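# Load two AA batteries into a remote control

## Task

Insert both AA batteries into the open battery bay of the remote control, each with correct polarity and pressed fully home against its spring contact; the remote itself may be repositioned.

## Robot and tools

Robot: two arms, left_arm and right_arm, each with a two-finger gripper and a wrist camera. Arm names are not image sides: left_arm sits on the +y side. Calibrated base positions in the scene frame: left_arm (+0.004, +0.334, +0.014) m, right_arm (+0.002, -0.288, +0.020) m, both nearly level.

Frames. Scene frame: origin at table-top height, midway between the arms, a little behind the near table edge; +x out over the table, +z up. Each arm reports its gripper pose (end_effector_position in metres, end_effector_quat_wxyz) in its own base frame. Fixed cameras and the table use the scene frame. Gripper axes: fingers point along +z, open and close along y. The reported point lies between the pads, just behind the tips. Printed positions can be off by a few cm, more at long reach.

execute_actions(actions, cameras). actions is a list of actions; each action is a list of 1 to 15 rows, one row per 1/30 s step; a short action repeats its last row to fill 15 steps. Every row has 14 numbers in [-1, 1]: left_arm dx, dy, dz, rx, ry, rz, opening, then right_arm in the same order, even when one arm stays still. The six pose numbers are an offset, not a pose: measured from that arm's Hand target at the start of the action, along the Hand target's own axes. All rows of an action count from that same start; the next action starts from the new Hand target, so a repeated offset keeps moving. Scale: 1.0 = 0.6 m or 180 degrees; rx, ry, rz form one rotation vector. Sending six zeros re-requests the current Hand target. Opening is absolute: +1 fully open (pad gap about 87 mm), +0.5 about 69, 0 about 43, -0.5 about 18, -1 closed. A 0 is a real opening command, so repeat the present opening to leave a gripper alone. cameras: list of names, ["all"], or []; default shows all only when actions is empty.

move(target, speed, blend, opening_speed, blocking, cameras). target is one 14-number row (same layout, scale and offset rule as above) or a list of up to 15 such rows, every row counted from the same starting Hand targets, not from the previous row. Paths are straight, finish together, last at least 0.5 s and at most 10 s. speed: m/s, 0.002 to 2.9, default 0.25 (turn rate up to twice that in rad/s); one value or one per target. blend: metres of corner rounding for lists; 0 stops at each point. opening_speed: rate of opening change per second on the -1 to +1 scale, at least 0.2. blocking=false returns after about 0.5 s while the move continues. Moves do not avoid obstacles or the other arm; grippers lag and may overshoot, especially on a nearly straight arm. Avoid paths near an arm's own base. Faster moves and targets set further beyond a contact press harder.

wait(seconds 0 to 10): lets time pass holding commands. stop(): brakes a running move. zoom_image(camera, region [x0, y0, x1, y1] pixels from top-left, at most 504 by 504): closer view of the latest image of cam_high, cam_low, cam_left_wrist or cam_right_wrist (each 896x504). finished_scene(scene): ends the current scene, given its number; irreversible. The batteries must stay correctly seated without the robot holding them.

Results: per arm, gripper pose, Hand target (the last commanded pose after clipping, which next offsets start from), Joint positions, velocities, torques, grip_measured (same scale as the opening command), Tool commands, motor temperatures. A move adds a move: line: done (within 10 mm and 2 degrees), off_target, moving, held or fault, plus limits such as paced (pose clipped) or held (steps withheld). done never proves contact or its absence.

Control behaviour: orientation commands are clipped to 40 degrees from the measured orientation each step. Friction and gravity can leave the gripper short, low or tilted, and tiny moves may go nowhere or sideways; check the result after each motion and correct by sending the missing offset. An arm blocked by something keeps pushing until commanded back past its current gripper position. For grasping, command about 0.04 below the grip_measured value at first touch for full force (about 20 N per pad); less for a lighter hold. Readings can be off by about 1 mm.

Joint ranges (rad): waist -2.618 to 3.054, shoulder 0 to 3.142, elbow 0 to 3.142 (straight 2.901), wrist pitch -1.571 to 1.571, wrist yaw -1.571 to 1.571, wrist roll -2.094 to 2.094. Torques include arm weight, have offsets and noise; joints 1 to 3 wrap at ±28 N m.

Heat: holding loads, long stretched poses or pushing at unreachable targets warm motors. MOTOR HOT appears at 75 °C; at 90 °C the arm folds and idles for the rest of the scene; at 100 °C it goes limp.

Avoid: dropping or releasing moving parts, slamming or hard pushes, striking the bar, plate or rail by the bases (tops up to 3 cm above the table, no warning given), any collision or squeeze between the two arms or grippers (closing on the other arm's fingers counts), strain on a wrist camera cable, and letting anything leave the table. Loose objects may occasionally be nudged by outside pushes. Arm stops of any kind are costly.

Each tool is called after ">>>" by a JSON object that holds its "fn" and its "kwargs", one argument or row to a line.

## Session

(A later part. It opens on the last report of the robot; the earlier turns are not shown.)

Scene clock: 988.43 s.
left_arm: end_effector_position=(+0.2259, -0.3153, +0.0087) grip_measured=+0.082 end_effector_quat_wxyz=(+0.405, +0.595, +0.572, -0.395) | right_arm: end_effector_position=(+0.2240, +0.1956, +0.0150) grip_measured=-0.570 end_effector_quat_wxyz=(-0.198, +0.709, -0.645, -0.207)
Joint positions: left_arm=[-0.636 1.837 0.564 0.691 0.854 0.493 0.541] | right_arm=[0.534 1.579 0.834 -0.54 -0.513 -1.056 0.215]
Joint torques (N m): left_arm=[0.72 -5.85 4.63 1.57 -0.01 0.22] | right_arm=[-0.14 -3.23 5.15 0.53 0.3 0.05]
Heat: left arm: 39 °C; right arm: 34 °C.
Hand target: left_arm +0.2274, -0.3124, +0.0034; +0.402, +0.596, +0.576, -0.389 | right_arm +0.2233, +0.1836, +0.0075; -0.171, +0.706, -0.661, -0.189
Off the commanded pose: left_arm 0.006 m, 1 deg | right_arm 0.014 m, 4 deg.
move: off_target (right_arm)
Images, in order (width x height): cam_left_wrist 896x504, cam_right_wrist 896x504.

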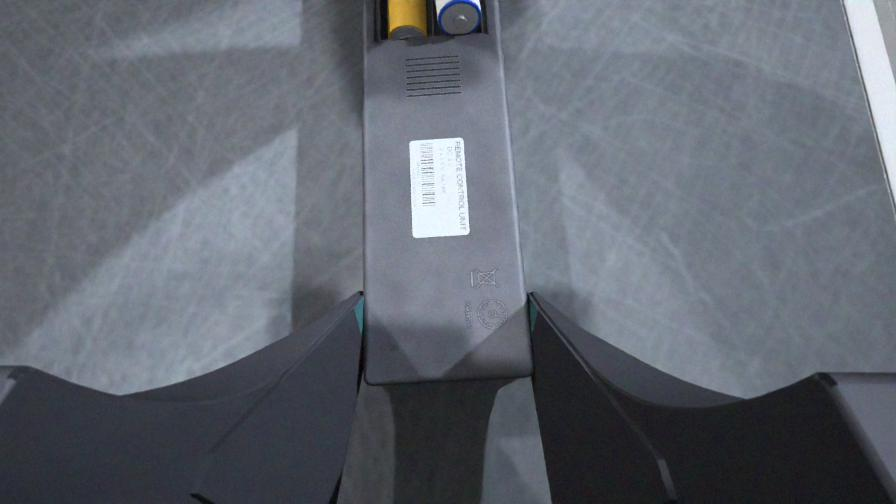

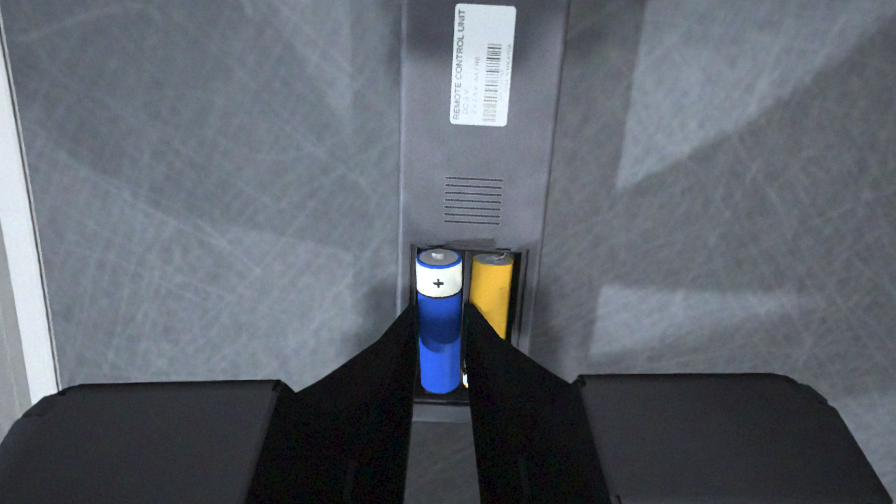

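>>> {"fn": "move", "kwargs": {
  "target": [
    [0,0,0,0,0,0,-0.1,0,0,0,0,0,0,-0.5],
    [0,0,0,0,0,0,-0.1,-0.0440,0,-0.0805,0,0,0,-0.5]
  ],
  "speed": 0.05,
  "cameras": ["cam_right_wrist","cam_left_wrist"]
}}

>>> {"fn": "zoom_image", "kwargs": {
  "camera": "cam_right_wrist",
  "region": [380, 210, 540, 430]
}}

>>> {"fn": "zoom_image", "kwargs": {
  "camera": "cam_left_wrist",
  "region": [360, 0, 510, 70]
}}

Scene clock: 998.73 s.
left_arm: end_effector_position=(+0.2258, -0.3153, +0.0086) grip_measured=+0.082 end_effector_quat_wxyz=(+0.404, +0.595, +0.572, -0.395) | right_arm: end_effector_position=(+0.2168, +0.1817, +0.0495) grip_measured=-0.500 end_effector_quat_wxyz=(-0.152, +0.706, -0.662, -0.197)
Joint positions: left_arm=[-0.636 1.837 0.564 0.69 0.855 0.493 0.541] | right_arm=[0.532 1.54 0.97 -0.803 -0.467 -1.056 0.25]
Joint torques (N m): left_arm=[0.81 -5.78 4.67 1.57 -0.02 0.21] | right_arm=[-0.35 -7.24 6.45 0.63 -0.22 0.02]
Heat: left arm: 39 °C; right arm: 34 °C.
Hand target: left_arm +0.2273, -0.3124, +0.0035; +0.402, +0.596, +0.576, -0.389 | right_arm +0.2237, +0.1827, +0.0624; -0.171, +0.706, -0.661, -0.189
Off the commanded pose: left_arm 0.006 m, 1 deg | right_arm 0.015 m, 2 deg.
move: off_target (right_arm)
Images, in order (width x height): cam_left_wrist 896x504, cam_right_wrist 896x504.

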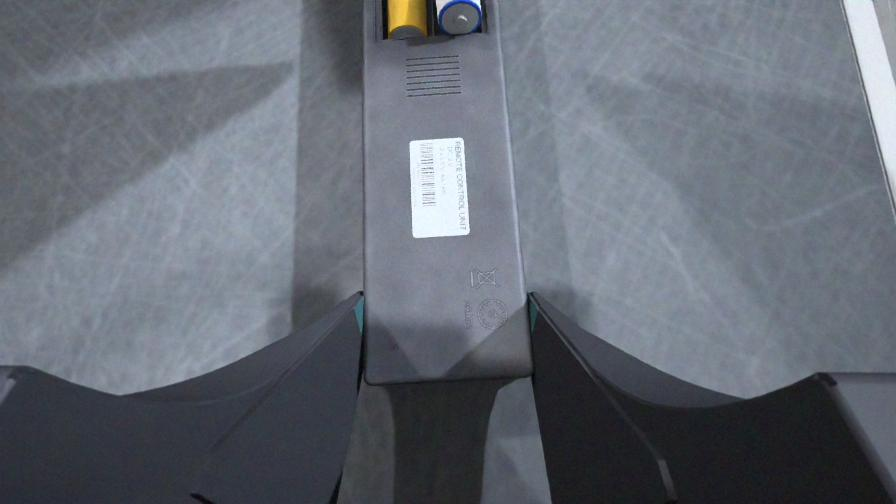

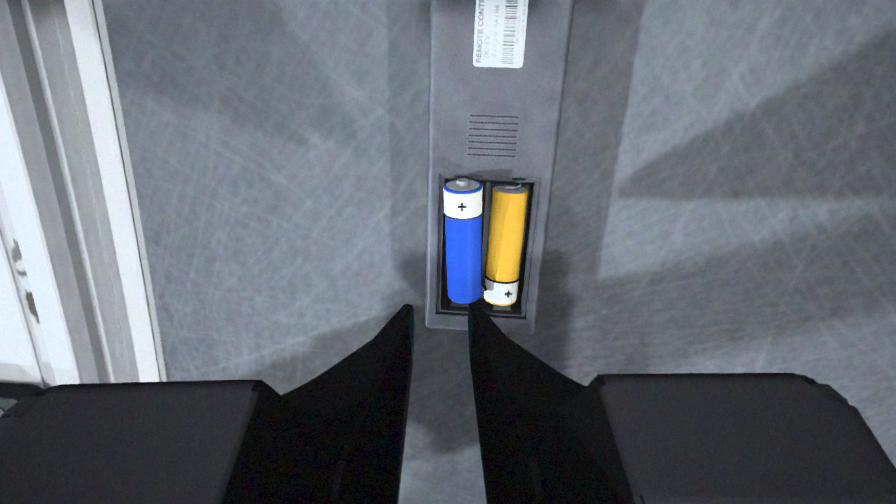

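Scaled by 2.291 from the camera's 896x504 image, which has a finer 1280x720 frame.

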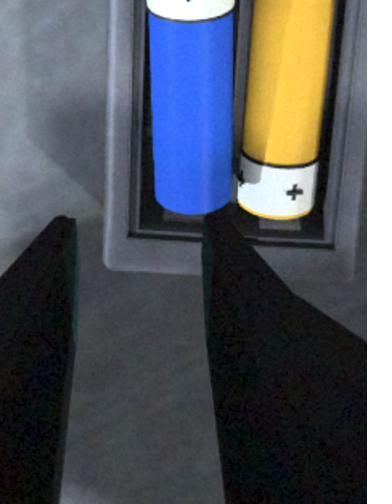

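Scaled by 3.360 from the camera's 896x504 image, which has a finer 1280x720 frame.

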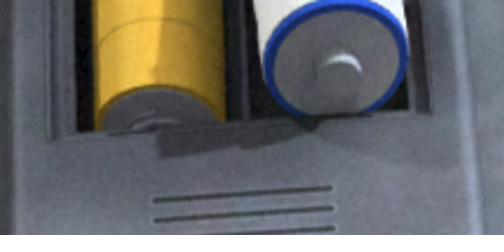

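>>> {"fn": "zoom_image", "kwargs": {
  "camera": "cam_right_wrist",
  "region": [415, 160, 565, 340]
}}

Scaled by 2.800 from the camera's 896x504 image, which has a finer 1280x720 frame.

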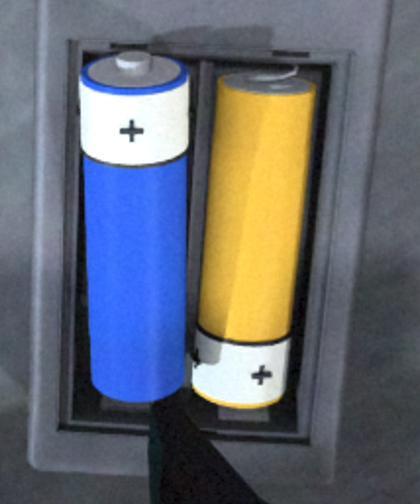

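>>> {"fn": "move", "kwargs": {
  "target": [
    [0,0,0,0,0,0,-0.1,0,0,0,0,0,0,-0.86],
    [0,0,0,0,0,0,-0.1,-0.007,0.001,0.0563,0,-0.05,0,-0.86],
    [0,0,0,0,0,0,-0.1,0.0328,0.008,0.1008,0,-0.05,0,-0.86]
  ],
  "speed": [0.1,0.1,0.05],
  "cameras": ["cam_right_wrist","cam_left_wrist"]
}}

>>> {"fn": "zoom_image", "kwargs": {
  "camera": "cam_left_wrist",
  "region": [360, 0, 510, 70]
}}

Scene clock: 1019.17 s.
left_arm: end_effector_position=(+0.2250, -0.3151, +0.0084) grip_measured=+0.082 end_effector_quat_wxyz=(+0.403, +0.595, +0.572, -0.396) | right_arm: end_effector_position=(+0.2249, +0.1978, +0.0202) grip_measured=-0.860 end_effector_quat_wxyz=(-0.240, +0.683, -0.646, -0.244)
Joint positions: left_arm=[-0.636 1.837 0.564 0.687 0.858 0.493 0.541] | right_arm=[0.476 1.54 0.775 -0.462 -0.621 -1.04 0.07]
Joint torques (N m): left_arm=[0.73 -5.81 4.66 1.6 -0.04 0.22] | right_arm=[1.18 -1.18 1.84 1.38 -0.21 -0.17]
Heat: left arm: 39 °C; right arm: 35 °C.
Hand target: left_arm +0.2273, -0.3124, +0.0035; +0.402, +0.596, +0.576, -0.389 | right_arm +0.2176, +0.1950, +0.0002; -0.222, +0.689, -0.645, -0.244
Off the commanded pose: left_arm 0.006 m, 1 deg | right_arm 0.022 m, 2 deg.
move: off_target (right_arm)
Images, in order (width x height): cam_left_wrist 896x504, cam_right_wrist 896x504.

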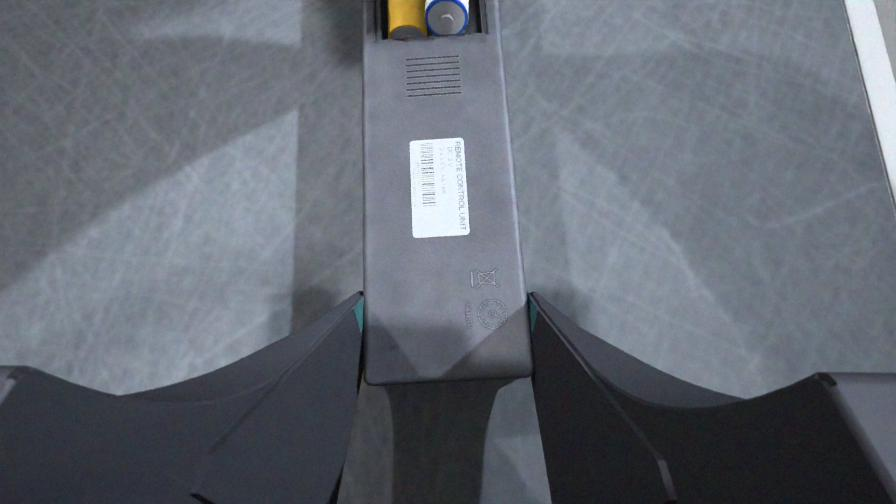

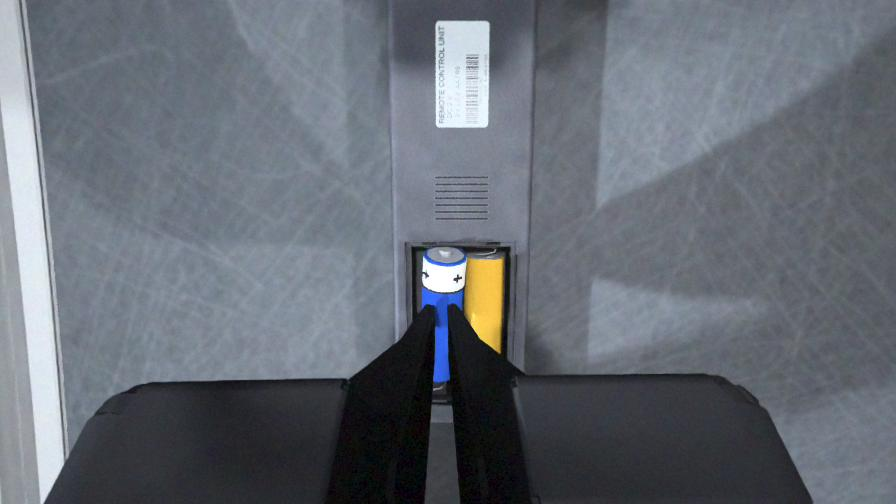

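Scaled by 3.360 from the camera's 896x504 image, which has a finer 1280x720 frame.

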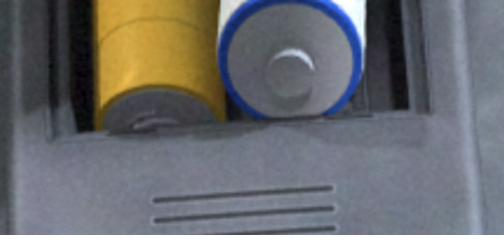

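>>> {"fn": "move", "kwargs": {
  "target": [
    [0,0,0,0,0,0,-0.1,-0.032,0,-0.04,0,0,0,-0.86],
    [0,0,0,0,0,0,-0.1,-0.048,0,-0.062,0,0,0,-0.3]
  ],
  "speed": 0.06,
  "cameras": ["cam_right_wrist","cam_left_wrist"]
}}

>>> {"fn": "zoom_image", "kwargs": {
  "camera": "cam_right_wrist",
  "region": [380, 160, 550, 360]
}}

>>> {"fn": "zoom_image", "kwargs": {
  "camera": "cam_left_wrist",
  "region": [360, 0, 510, 70]
}}

Scene clock: 1037.97 s.
left_arm: end_effector_position=(+0.2249, -0.3152, +0.0084) grip_measured=+0.082 end_effector_quat_wxyz=(+0.403, +0.595, +0.572, -0.396) | right_arm: end_effector_position=(+0.2119, +0.1911, +0.0354) grip_measured=-0.300 end_effector_quat_wxyz=(-0.205, +0.681, -0.656, -0.252)
Joint positions: left_arm=[-0.636 1.837 0.564 0.687 0.858 0.493 0.541] | right_arm=[0.48 1.514 0.838 -0.629 -0.613 -1.044 0.35]
Joint torques (N m): left_arm=[0.7 -5.82 4.59 1.6 -0.03 0.2] | right_arm=[0.59 -6.72 6.26 0.77 -0.31 -0.13]
Heat: left arm: 38 °C; right arm: 34 °C.
Hand target: left_arm +0.2273, -0.3125, +0.0034; +0.402, +0.596, +0.576, -0.389 | right_arm +0.2180, +0.1944, +0.0471; -0.222, +0.689, -0.646, -0.244
Off the commanded pose: left_arm 0.006 m, 1 deg | right_arm 0.014 m, 3 deg.
move: off_target (right_arm); target 2's new opening was sent with right_arm's hand 0.014 m and 3 deg from that target
Images, in order (width x height): cam_left_wrist 896x504, cam_right_wrist 896x504.

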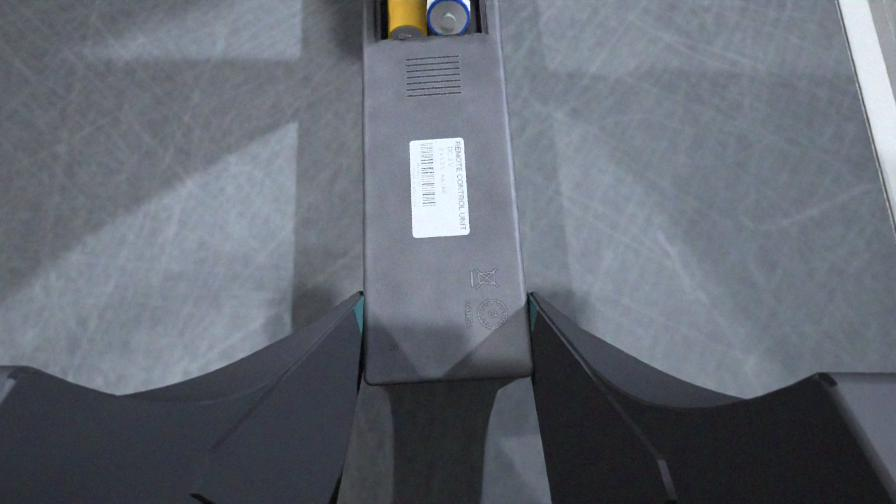

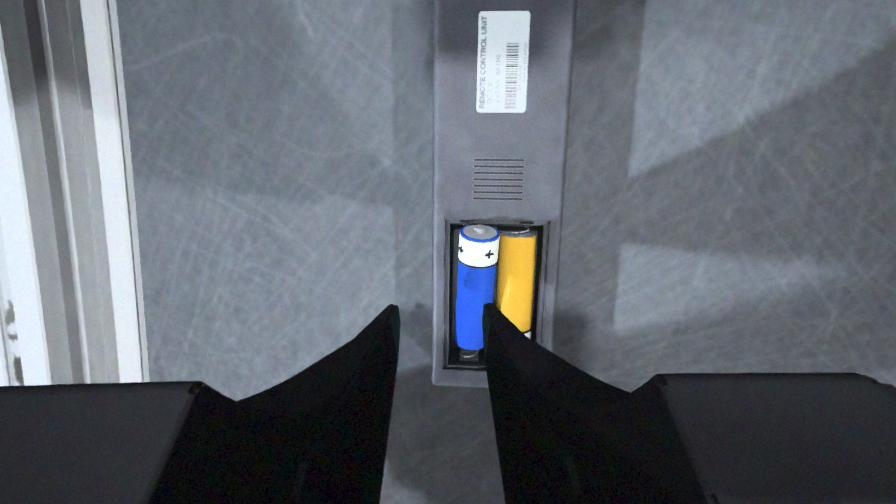

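Scaled by 2.520 from the camera's 896x504 image, which has a finer 1280x720 frame.

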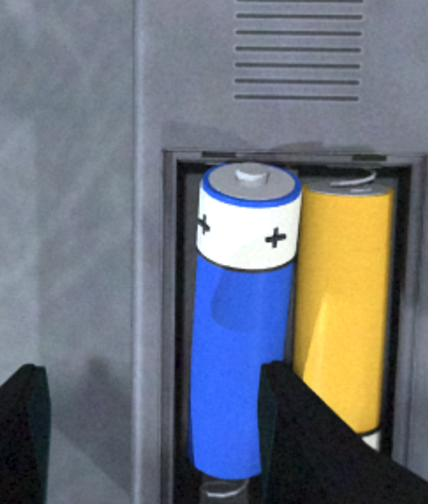

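Scaled by 3.360 from the camera's 896x504 image, which has a finer 1280x720 frame.

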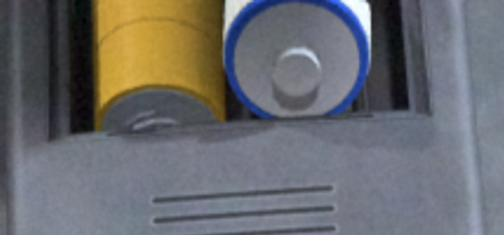

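>>> {"fn": "move", "kwargs": {
  "target": [
    [0,0,0,0,0,0,-0.1,0.006,-0.0097,0.0110,0,0,0,-0.3],
    [0,0,0,0,0,0,-0.1,0.0285,-0.0097,0.0426,0,0,0,-0.3]
  ],
  "speed": 0.06,
  "cameras": ["cam_right_wrist","cam_left_wrist"]
}}

>>> {"fn": "zoom_image", "kwargs": {
  "camera": "cam_right_wrist",
  "region": [360, 200, 530, 400]
}}

Scene clock: 1053.23 s.
left_arm: end_effector_position=(+0.2249, -0.3152, +0.0084) grip_measured=+0.082 end_effector_quat_wxyz=(+0.403, +0.595, +0.572, -0.396) | right_arm: end_effector_position=(+0.2230, +0.1967, +0.0203) grip_measured=-0.300 end_effector_quat_wxyz=(-0.224, +0.686, -0.648, -0.245)
Joint positions: left_arm=[-0.636 1.837 0.564 0.687 0.858 0.493 0.541] | right_arm=[0.48 1.558 0.805 -0.511 -0.613 -1.049 0.35]
Joint torques (N m): left_arm=[0.76 -5.87 4.66 1.59 -0.04 0.23] | right_arm=[0.58 -3.64 4.31 1.08 -0.31 -0.07]
Heat: left arm: 38 °C; right arm: 34 °C.
Hand target: left_arm +0.2273, -0.3125, +0.0034; +0.402, +0.596, +0.576, -0.389 | right_arm +0.2234, +0.1973, +0.0165; -0.222, +0.689, -0.646, -0.244
Off the commanded pose: left_arm 0.006 m, 1 deg | right_arm 0.004 m, 1 deg.
move: done
Images, in order (width x height): cam_left_wrist 896x504, cam_right_wrist 896x504.

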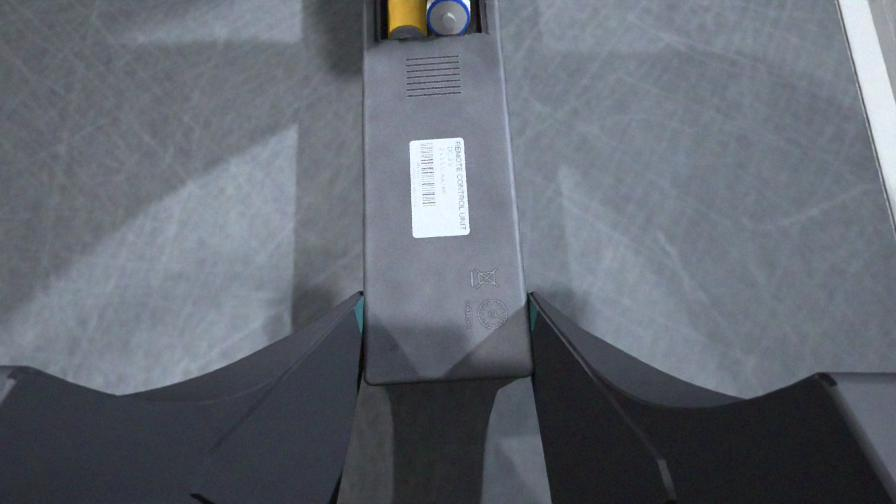

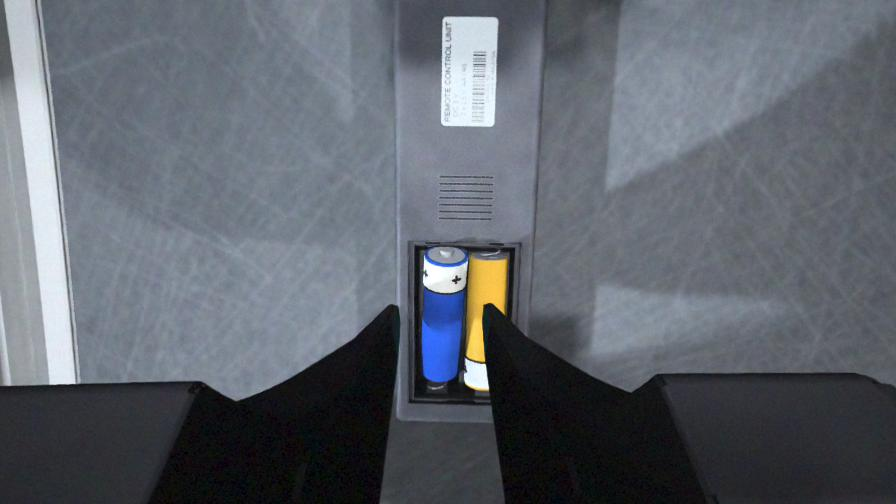

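Scaled by 2.520 from the camera's 896x504 image, which has a finer 1280x720 frame.

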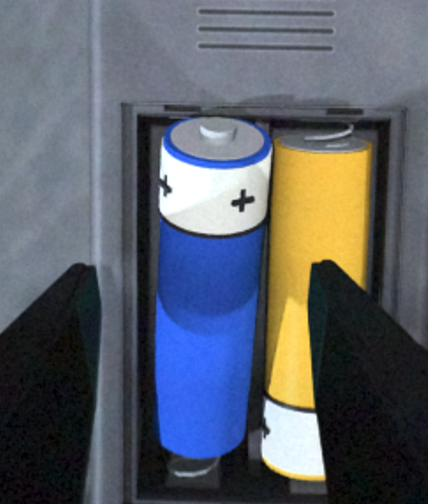

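>>> {"fn": "move", "kwargs": {
  "target": [0,0,0,0,0,0,-0.1,0,0,0,0,0,0,-0.7],
  "opening_speed": 0.4,
  "cameras": ["cam_right_wrist"]
}}

>>> {"fn": "zoom_image", "kwargs": {
  "camera": "cam_right_wrist",
  "region": [360, 200, 530, 400]
}}

Scene clock: 1061.97 s.
left_arm: end_effector_position=(+0.2249, -0.3152, +0.0084) grip_measured=+0.082 end_effector_quat_wxyz=(+0.403, +0.595, +0.572, -0.396) | right_arm: end_effector_position=(+0.2231, +0.1968, +0.0203) grip_measured=-0.700 end_effector_quat_wxyz=(-0.224, +0.686, -0.648, -0.245)
Joint positions: left_arm=[-0.636 1.837 0.564 0.687 0.858 0.493 0.541] | right_arm=[0.48 1.558 0.805 -0.511 -0.613 -1.049 0.15]
Joint torques (N m): left_arm=[0.73 -5.83 4.64 1.6 -0.04 0.22] | right_arm=[0.58 -3.64 4.31 1.07 -0.31 -0.07]
Heat: left arm: 38 °C; right arm: 34 °C.
Hand target: left_arm +0.2273, -0.3125, +0.0034; +0.402, +0.596, +0.576, -0.389 | right_arm +0.2234, +0.1973, +0.0165; -0.222, +0.689, -0.646, -0.244
Off the commanded pose: left_arm 0.006 m, 1 deg | right_arm 0.004 m, 1 deg.
move: done
Images, in order (width x height): cam_right_wrist 896x504.

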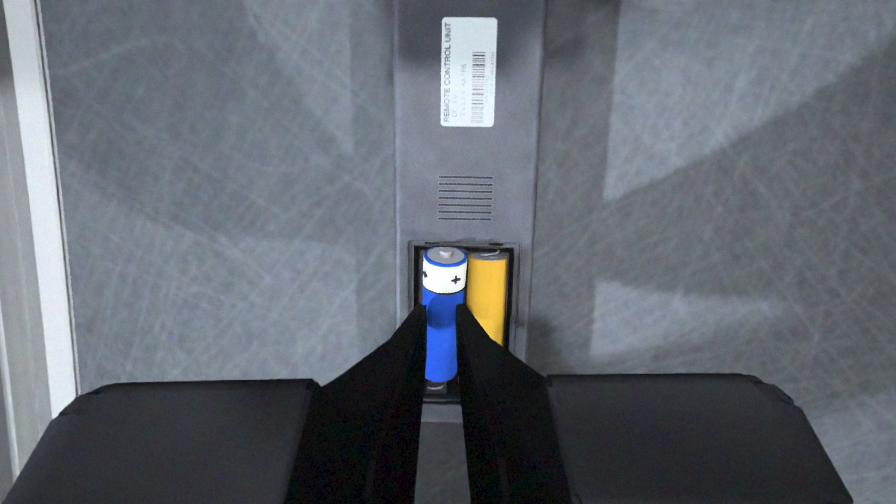

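Scaled by 2.520 from the camera's 896x504 image, which has a finer 1280x720 frame.

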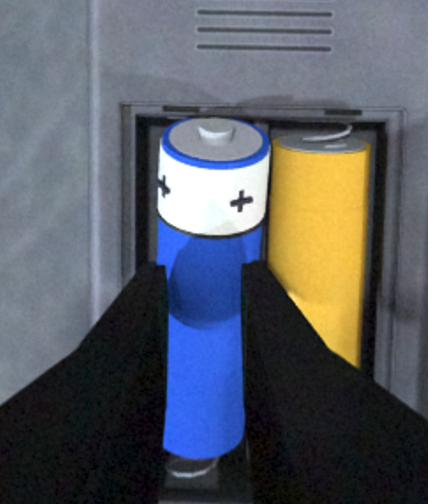

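>>> {"fn": "move", "kwargs": {
  "target": [
    [0,0,0,0,0,0,-0.1,0.008,0,0.0091,0,0,0,-0.7],
    [0,0,0,0,0,0,-0.1,0.024,0.007,0.0155,0,0,0,-0.7]
  ],
  "speed": 0.03,
  "cameras": ["cam_right_wrist","cam_left_wrist"]
}}

>>> {"fn": "zoom_image", "kwargs": {
  "camera": "cam_right_wrist",
  "region": [360, 200, 530, 400]
}}

>>> {"fn": "zoom_image", "kwargs": {
  "camera": "cam_left_wrist",
  "region": [360, 0, 510, 70]
}}

Scene clock: 1071.63 s.
left_arm: end_effector_position=(+0.2249, -0.3152, +0.0084) grip_measured=+0.082 end_effector_quat_wxyz=(+0.403, +0.595, +0.572, -0.396) | right_arm: end_effector_position=(+0.2231, +0.1964, +0.0178) grip_measured=-0.699 end_effector_quat_wxyz=(-0.235, +0.680, -0.647, -0.254)
Joint positions: left_arm=[-0.636 1.837 0.564 0.687 0.858 0.493 0.541] | right_arm=[0.463 1.555 0.779 -0.475 -0.641 -1.051 0.151]
Joint torques (N m): left_arm=[0.73 -5.83 4.62 1.6 -0.05 0.21] | right_arm=[0.94 -2.21 1.88 1.36 -0.04 -0.26]
Heat: left arm: 38 °C; right arm: 34 °C.
Hand target: left_arm +0.2273, -0.3125, +0.0034; +0.402, +0.596, +0.576, -0.389 | right_arm +0.2194, +0.1916, +0.0003; -0.222, +0.689, -0.645, -0.244
Off the commanded pose: left_arm 0.006 m, 1 deg | right_arm 0.019 m, 2 deg.
move: off_target (right_arm)
Images, in order (width x height): cam_left_wrist 896x504, cam_right_wrist 896x504.

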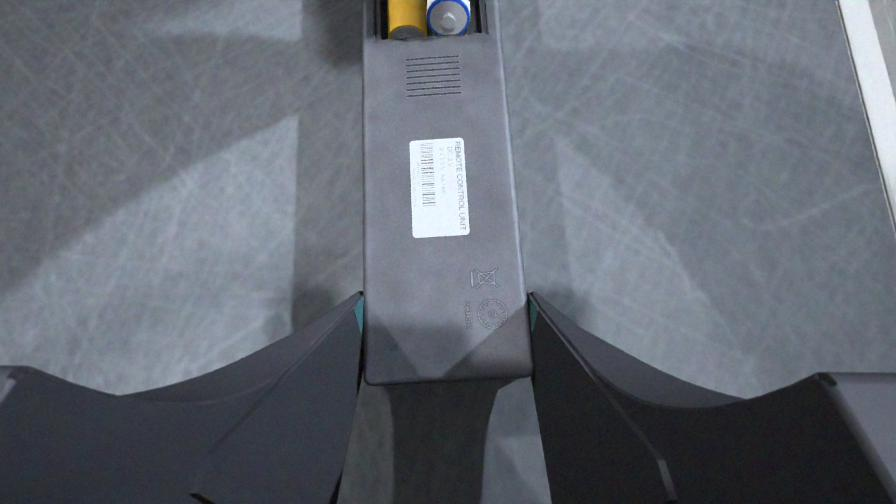

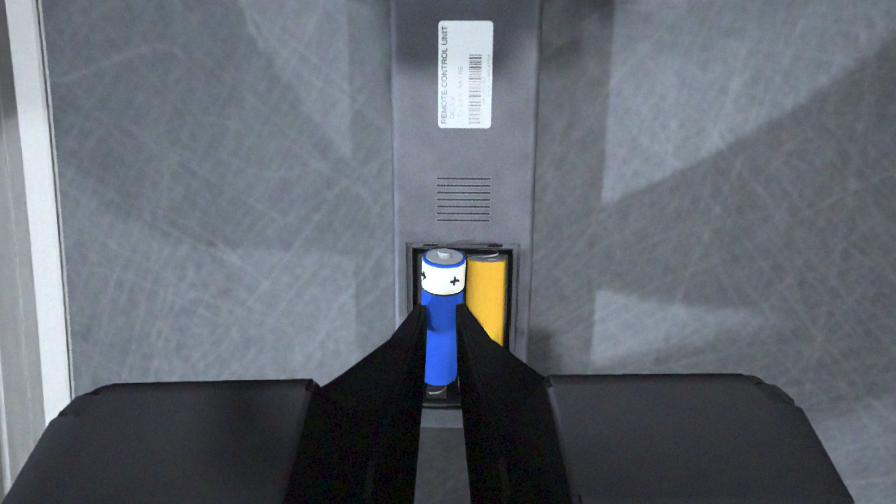

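Scaled by 2.520 from the camera's 896x504 image, which has a finer 1280x720 frame.

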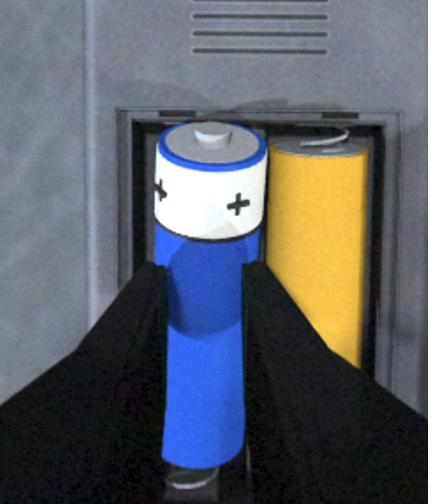

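Scaled by 3.360 from the camera's 896x504 image, which has a finer 1280x720 frame.

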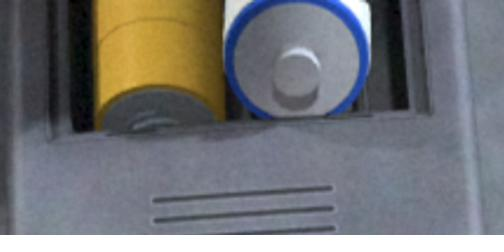

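>>> {"fn": "move", "kwargs": {
  "target": [
    [0,0,0,0,0,0,-0.1,-0.0083,0.006,-0.0104,0,0,0,-0.7],
    [0,0,0,0,0,0,-0.1,-0.0083,0.012,-0.0104,0,0,0,-0.7],
    [0,0,0,0,0,0,-0.1,0.0,0.013,0.0,0,0,0,-0.7]
  ],
  "speed": 0.03,
  "cameras": ["cam_right_wrist","cam_left_wrist"]
}}

>>> {"fn": "zoom_image", "kwargs": {
  "camera": "cam_right_wrist",
  "region": [360, 200, 530, 400]
}}

>>> {"fn": "zoom_image", "kwargs": {
  "camera": "cam_left_wrist",
  "region": [360, 0, 510, 70]
}}

Scene clock: 1085.50 s.
left_arm: end_effector_position=(+0.2249, -0.3152, +0.0084) grip_measured=+0.082 end_effector_quat_wxyz=(+0.403, +0.595, +0.572, -0.396) | right_arm: end_effector_position=(+0.2222, +0.1964, +0.0180) grip_measured=-0.699 end_effector_quat_wxyz=(-0.246, +0.683, -0.641, -0.248)
Joint positions: left_arm=[-0.636 1.837 0.564 0.687 0.858 0.493 0.541] | right_arm=[0.467 1.53 0.749 -0.442 -0.636 -1.052 0.151]
Joint torques (N m): left_arm=[0.72 -5.82 4.62 1.6 -0.04 0.2] | right_arm=[1.72 -2.36 1.87 1.15 -0.04 -0.08]
Heat: left arm: 38 °C; right arm: 34 °C.
Hand target: left_arm +0.2273, -0.3125, +0.0034; +0.402, +0.596, +0.576, -0.389 | right_arm +0.2117, +0.1910, +0.0003; -0.222, +0.689, -0.646, -0.244
Off the commanded pose: left_arm 0.006 m, 1 deg | right_arm 0.021 m, 3 deg.
move: off_target (right_arm)
Images, in order (width x height): cam_left_wrist 896x504, cam_right_wrist 896x504.

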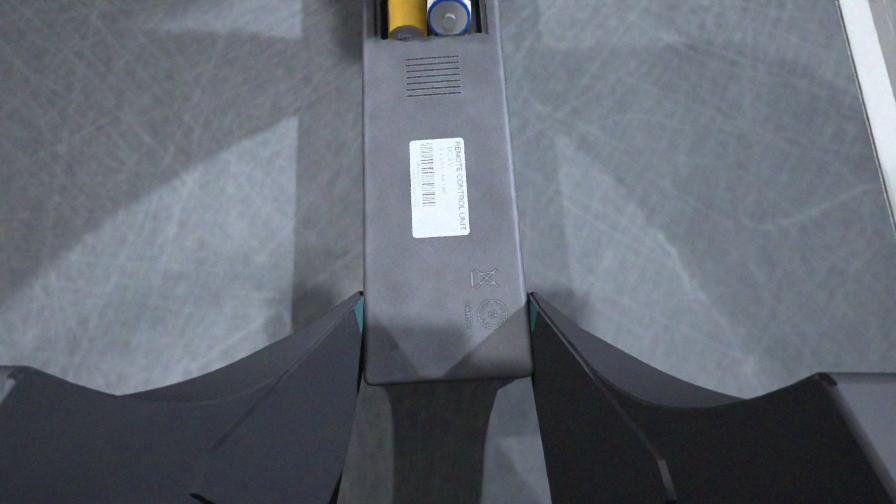

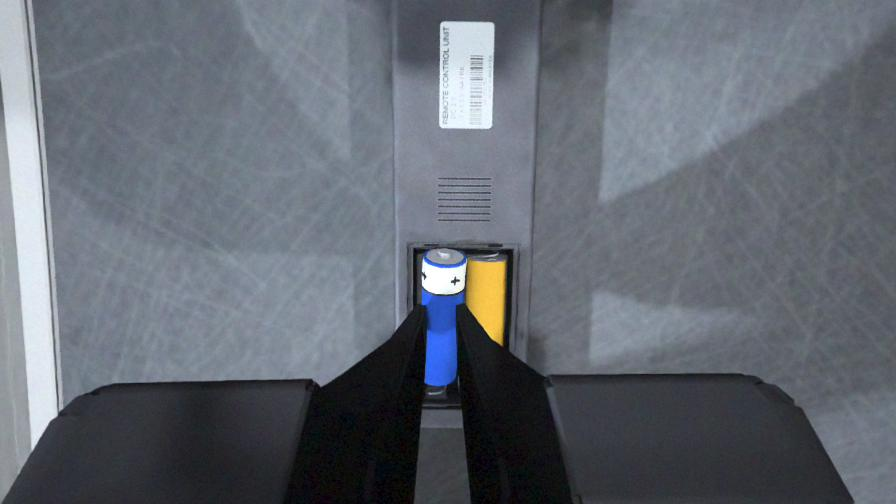

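Scaled by 2.520 from the camera's 896x504 image, which has a finer 1280x720 frame.

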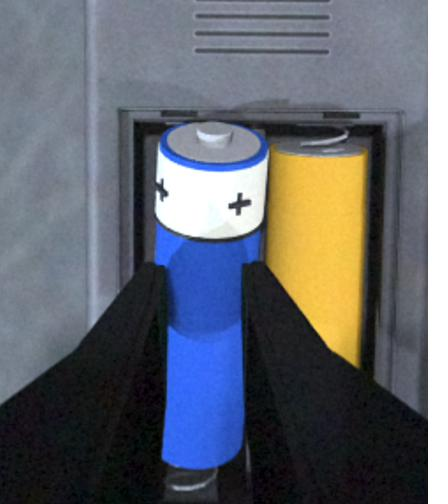

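Scaled by 3.360 from the camera's 896x504 image, which has a finer 1280x720 frame.

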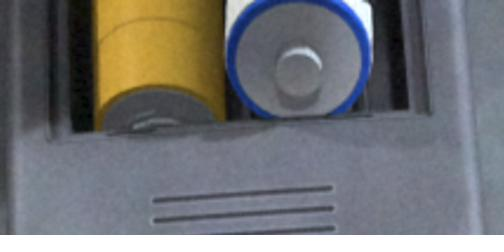

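>>> {"fn": "move", "kwargs": {
  "target": [
    [0,0,0,0,0,0,-0.1,-0.040,-0.018,-0.041,0,0,0,-0.7],
    [0,0,0,0,0,0,-0.1,-0.040,-0.018,-0.041,0,0,0,-0.45],
    [0,0,0,0,0,0,-0.1,-0.0177,-0.018,-0.0088,0,0,0,-0.45]
  ],
  "speed": 0.06
}}

>>> {"fn": "move", "kwargs": {
  "target": [0,0,0,0,0,0,-0.1,0,0,0,0,0,0,-0.7],
  "opening_speed": 0.4,
  "cameras": ["cam_right_wrist","cam_left_wrist"]
}}

>>> {"fn": "zoom_image", "kwargs": {
  "camera": "cam_right_wrist",
  "region": [360, 200, 530, 400]
}}

Scene clock: 1106.83 s.
left_arm: end_effector_position=(+0.2249, -0.3152, +0.0084) grip_measured=+0.082 end_effector_quat_wxyz=(+0.403, +0.595, +0.572, -0.396) | right_arm: end_effector_position=(+0.2243, +0.1965, +0.0173) grip_measured=-0.450 end_effector_quat_wxyz=(-0.229, +0.686, -0.646, -0.244)
Joint positions: left_arm=[-0.636 1.837 0.564 0.687 0.858 0.493 0.541] | right_arm=[0.477 1.56 0.791 -0.486 -0.614 -1.052 0.275]
Joint torques (N m): left_arm=[0.7 -5.76 4.63 1.59 -0.05 0.22] | right_arm=[0.91 -3.25 3.95 1.09 -0.29 -0.03]
Heat: left arm: 38 °C; right arm: 33 °C.
Hand target: left_arm +0.2273, -0.3125, +0.0034; +0.402, +0.596, +0.576, -0.389 | right_arm +0.2222, +0.1968, +0.0110; -0.222, +0.689, -0.645, -0.244
Off the commanded pose: left_arm 0.006 m, 1 deg | right_arm 0.007 m, 1 deg.
move: done

Scene clock: 1107.67 s.
left_arm: end_effector_position=(+0.2249, -0.3152, +0.0084) grip_measured=+0.082 end_effector_quat_wxyz=(+0.403, +0.595, +0.572, -0.396) | right_arm: end_effector_position=(+0.2235, +0.1961, +0.0166) grip_measured=-0.651 end_effector_quat_wxyz=(-0.227, +0.686, -0.647, -0.244)
Joint positions: left_arm=[-0.636 1.837 0.564 0.687 0.858 0.493 0.541] | right_arm=[0.477 1.56 0.789 -0.485 -0.614 -1.052 0.175]
Joint torques (N m): left_arm=[0.75 -5.86 4.64 1.59 -0.05 0.21] | right_arm=[0.92 -3.23 4.12 1.09 -0.29 -0.03]
Heat: left arm: 38 °C; right arm: 33 °C.
Hand target: left_arm +0.2273, -0.3125, +0.0034; +0.402, +0.596, +0.576, -0.389 | right_arm +0.2222, +0.1968, +0.0110; -0.222, +0.689, -0.646, -0.244
Off the commanded pose: left_arm 0.006 m, 1 deg | right_arm 0.006 m, 1 deg.
move: done
Images, in order (width x height): cam_left_wrist 896x504, cam_right_wrist 896x504.

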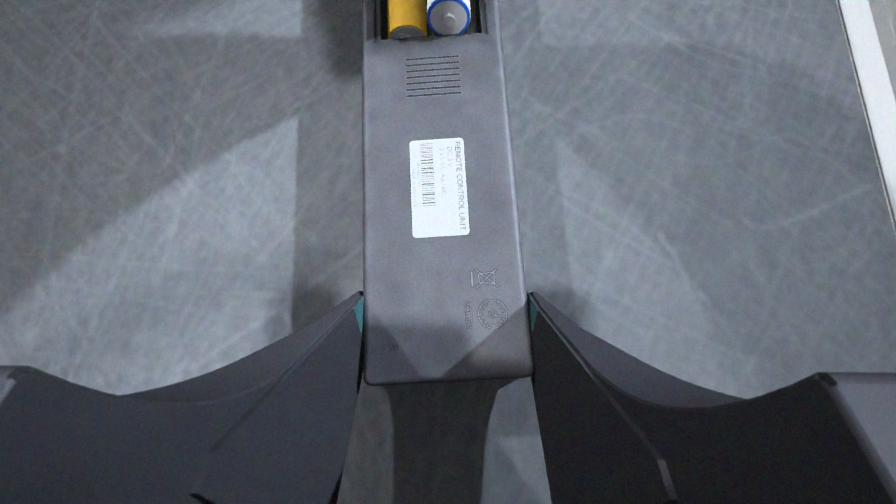

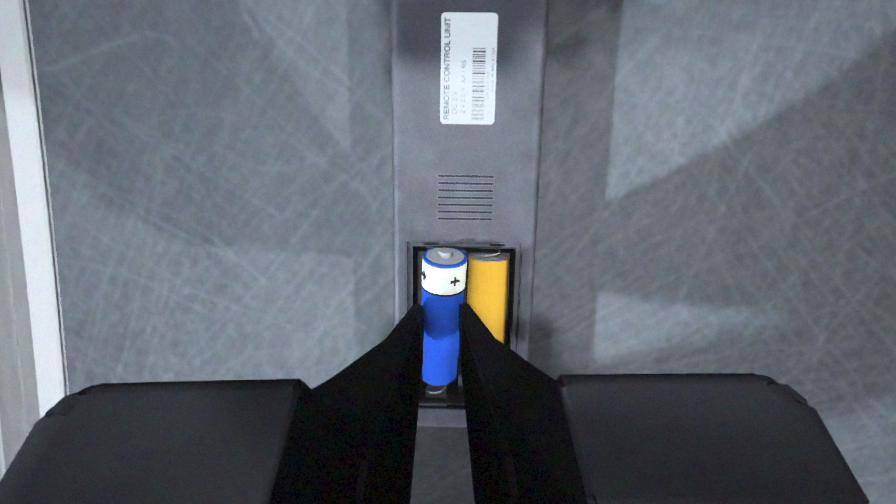

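Scaled by 2.520 from the camera's 896x504 image, which has a finer 1280x720 frame.

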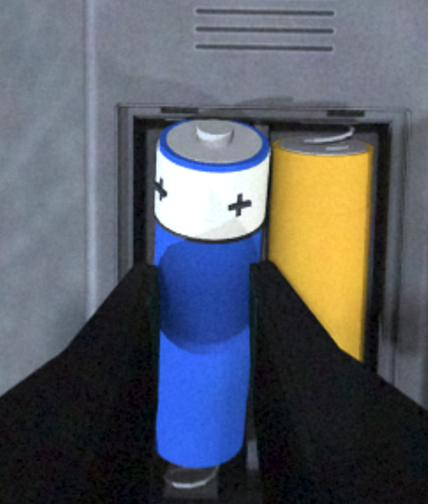

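>>> {"fn": "move", "kwargs": {
  "target": [
    [0,0,0,0,0,0,-0.1,0.0157,0.0067,-0.0125,0,0,0,-0.72],
    [0,0,0,0,0,0,-0.1,0.022,0.008,-0.0047,0,0.05,0,-0.72]
  ],
  "speed": 0.05,
  "cameras": ["cam_right_wrist","cam_left_wrist"]
}}

>>> {"fn": "zoom_image", "kwargs": {
  "camera": "cam_right_wrist",
  "region": [360, 200, 530, 400]
}}

>>> {"fn": "zoom_image", "kwargs": {
  "camera": "cam_left_wrist",
  "region": [360, 0, 510, 70]
}}

Scene clock: 1117.93 s.
left_arm: end_effector_position=(+0.2249, -0.3152, +0.0084) grip_measured=+0.082 end_effector_quat_wxyz=(+0.403, +0.595, +0.572, -0.396) | right_arm: end_effector_position=(+0.2234, +0.1956, +0.0156) grip_measured=-0.651 end_effector_quat_wxyz=(-0.205, +0.705, -0.648, -0.202)
Joint positions: left_arm=[-0.636 1.837 0.564 0.687 0.858 0.493 0.541] | right_arm=[0.538 1.56 0.815 -0.518 -0.504 -1.038 0.175]
Joint torques (N m): left_arm=[0.75 -5.81 4.6 1.58 -0.03 0.21] | right_arm=[0.64 -2.52 4.86 0.52 0.24 0]
Heat: left arm: 38 °C; right arm: 33 °C.
Hand target: left_arm +0.2273, -0.3125, +0.0034; +0.402, +0.596, +0.576, -0.389 | right_arm +0.2183, +0.1844, +0.0051; -0.171, +0.706, -0.661, -0.189
Off the commanded pose: left_arm 0.006 m, 1 deg | right_arm 0.016 m, 4 deg.
move: off_target (right_arm)
Images, in order (width x height): cam_left_wrist 896x504, cam_right_wrist 896x504.

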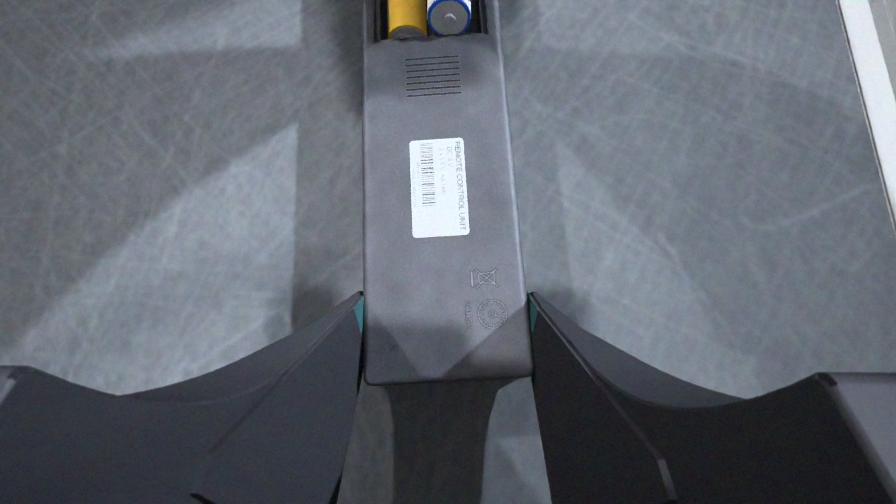

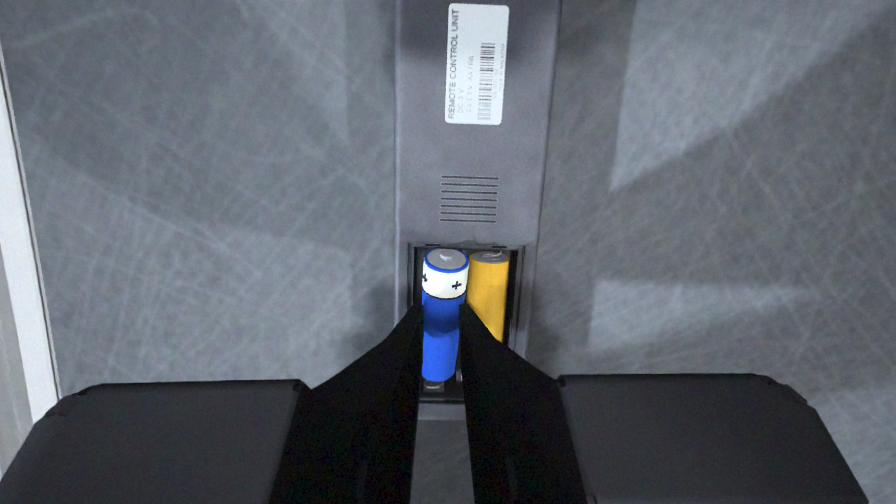

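Scaled by 2.520 from the camera's 896x504 image, which has a finer 1280x720 frame.

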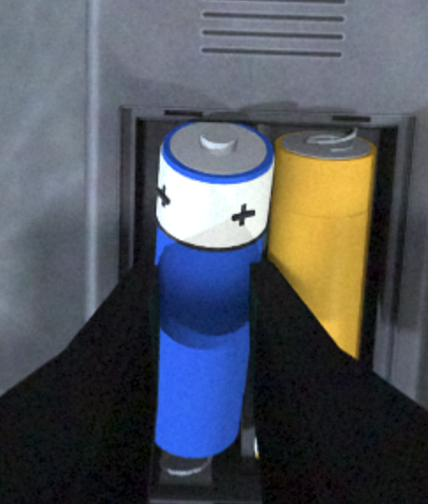

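Scaled by 3.360 from the camera's 896x504 image, which has a finer 1280x720 frame.

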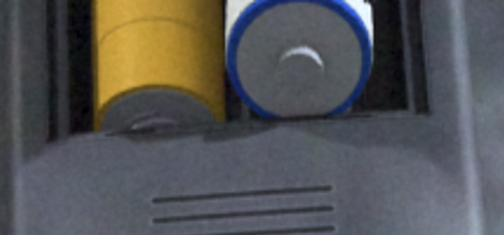

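>>> {"fn": "move", "kwargs": {
  "target": [
    [0,0,0,0,0,0,-0.1,0,0.02,-0.012,0,-0.02,0,-0.72],
    [0,0,0,0,0,0,-0.1,0.003,0.02,0.006,0,-0.01,0,-0.72]
  ],
  "speed": 0.04,
  "cameras": ["cam_right_wrist","cam_left_wrist"]
}}

>>> {"fn": "zoom_image", "kwargs": {
  "camera": "cam_right_wrist",
  "region": [360, 200, 530, 400]
}}

>>> {"fn": "zoom_image", "kwargs": {
  "camera": "cam_left_wrist",
  "region": [360, 0, 510, 70]
}}

Scene clock: 1135.03 s.
left_arm: end_effector_position=(+0.2241, -0.3156, +0.0085) grip_measured=+0.082 end_effector_quat_wxyz=(+0.402, +0.596, +0.571, -0.398) | right_arm: end_effector_position=(+0.2198, +0.1956, +0.0151) grip_measured=-0.651 end_effector_quat_wxyz=(-0.218, +0.704, -0.644, -0.207)
Joint positions: left_arm=[-0.637 1.837 0.564 0.687 0.861 0.493 0.541] | right_arm=[0.534 1.533 0.776 -0.482 -0.522 -1.035 0.175]
Joint torques (N m): left_arm=[0.87 -5.85 4.57 1.58 -0.07 0.2] | right_arm=[1.36 -3.44 2.69 0.67 0.15 0.11]
Heat: left arm: 38 °C; right arm: 33 °C.
Hand target: left_arm +0.2274, -0.3124, +0.0035; +0.402, +0.596, +0.576, -0.389 | right_arm +0.2062, +0.1838, +0.0011; -0.181, +0.703, -0.658, -0.200
Off the commanded pose: left_arm 0.007 m, 1 deg | right_arm 0.023 m, 5 deg.
move: off_target (right_arm)
Images, in order (width x height): cam_left_wrist 896x504, cam_right_wrist 896x504.

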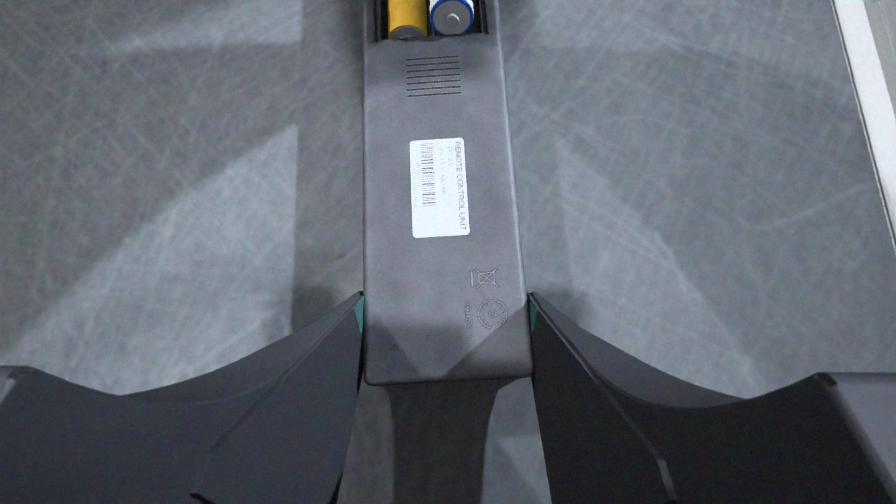

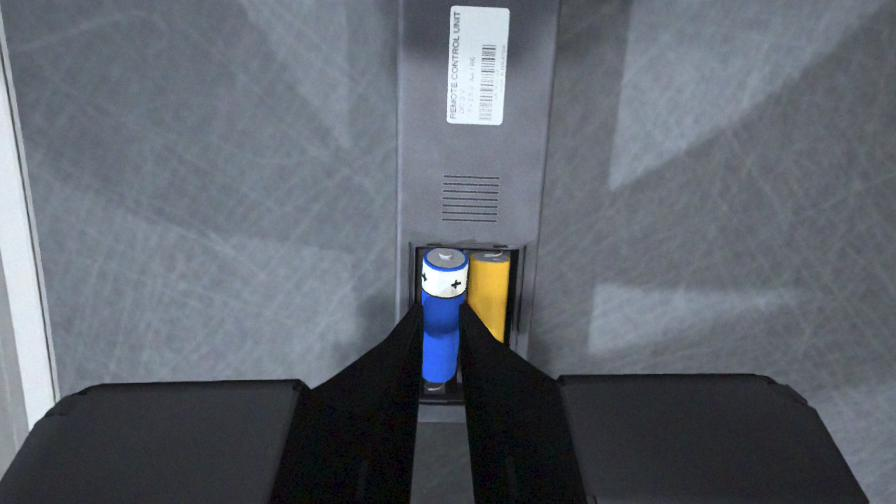

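Scaled by 2.520 from the camera's 896x504 image, which has a finer 1280x720 frame.

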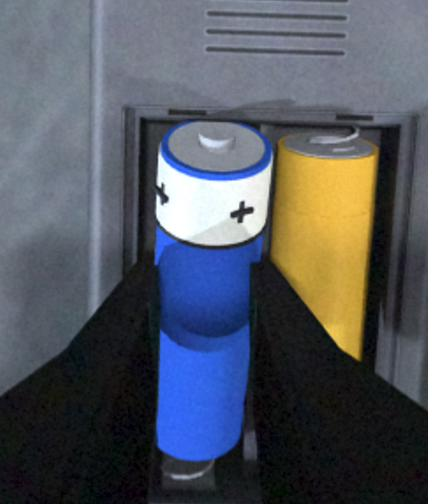

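Scaled by 3.360 from the camera's 896x504 image, which has a finer 1280x720 frame.

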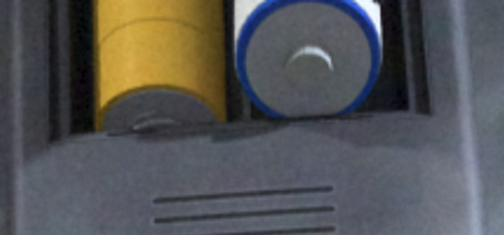

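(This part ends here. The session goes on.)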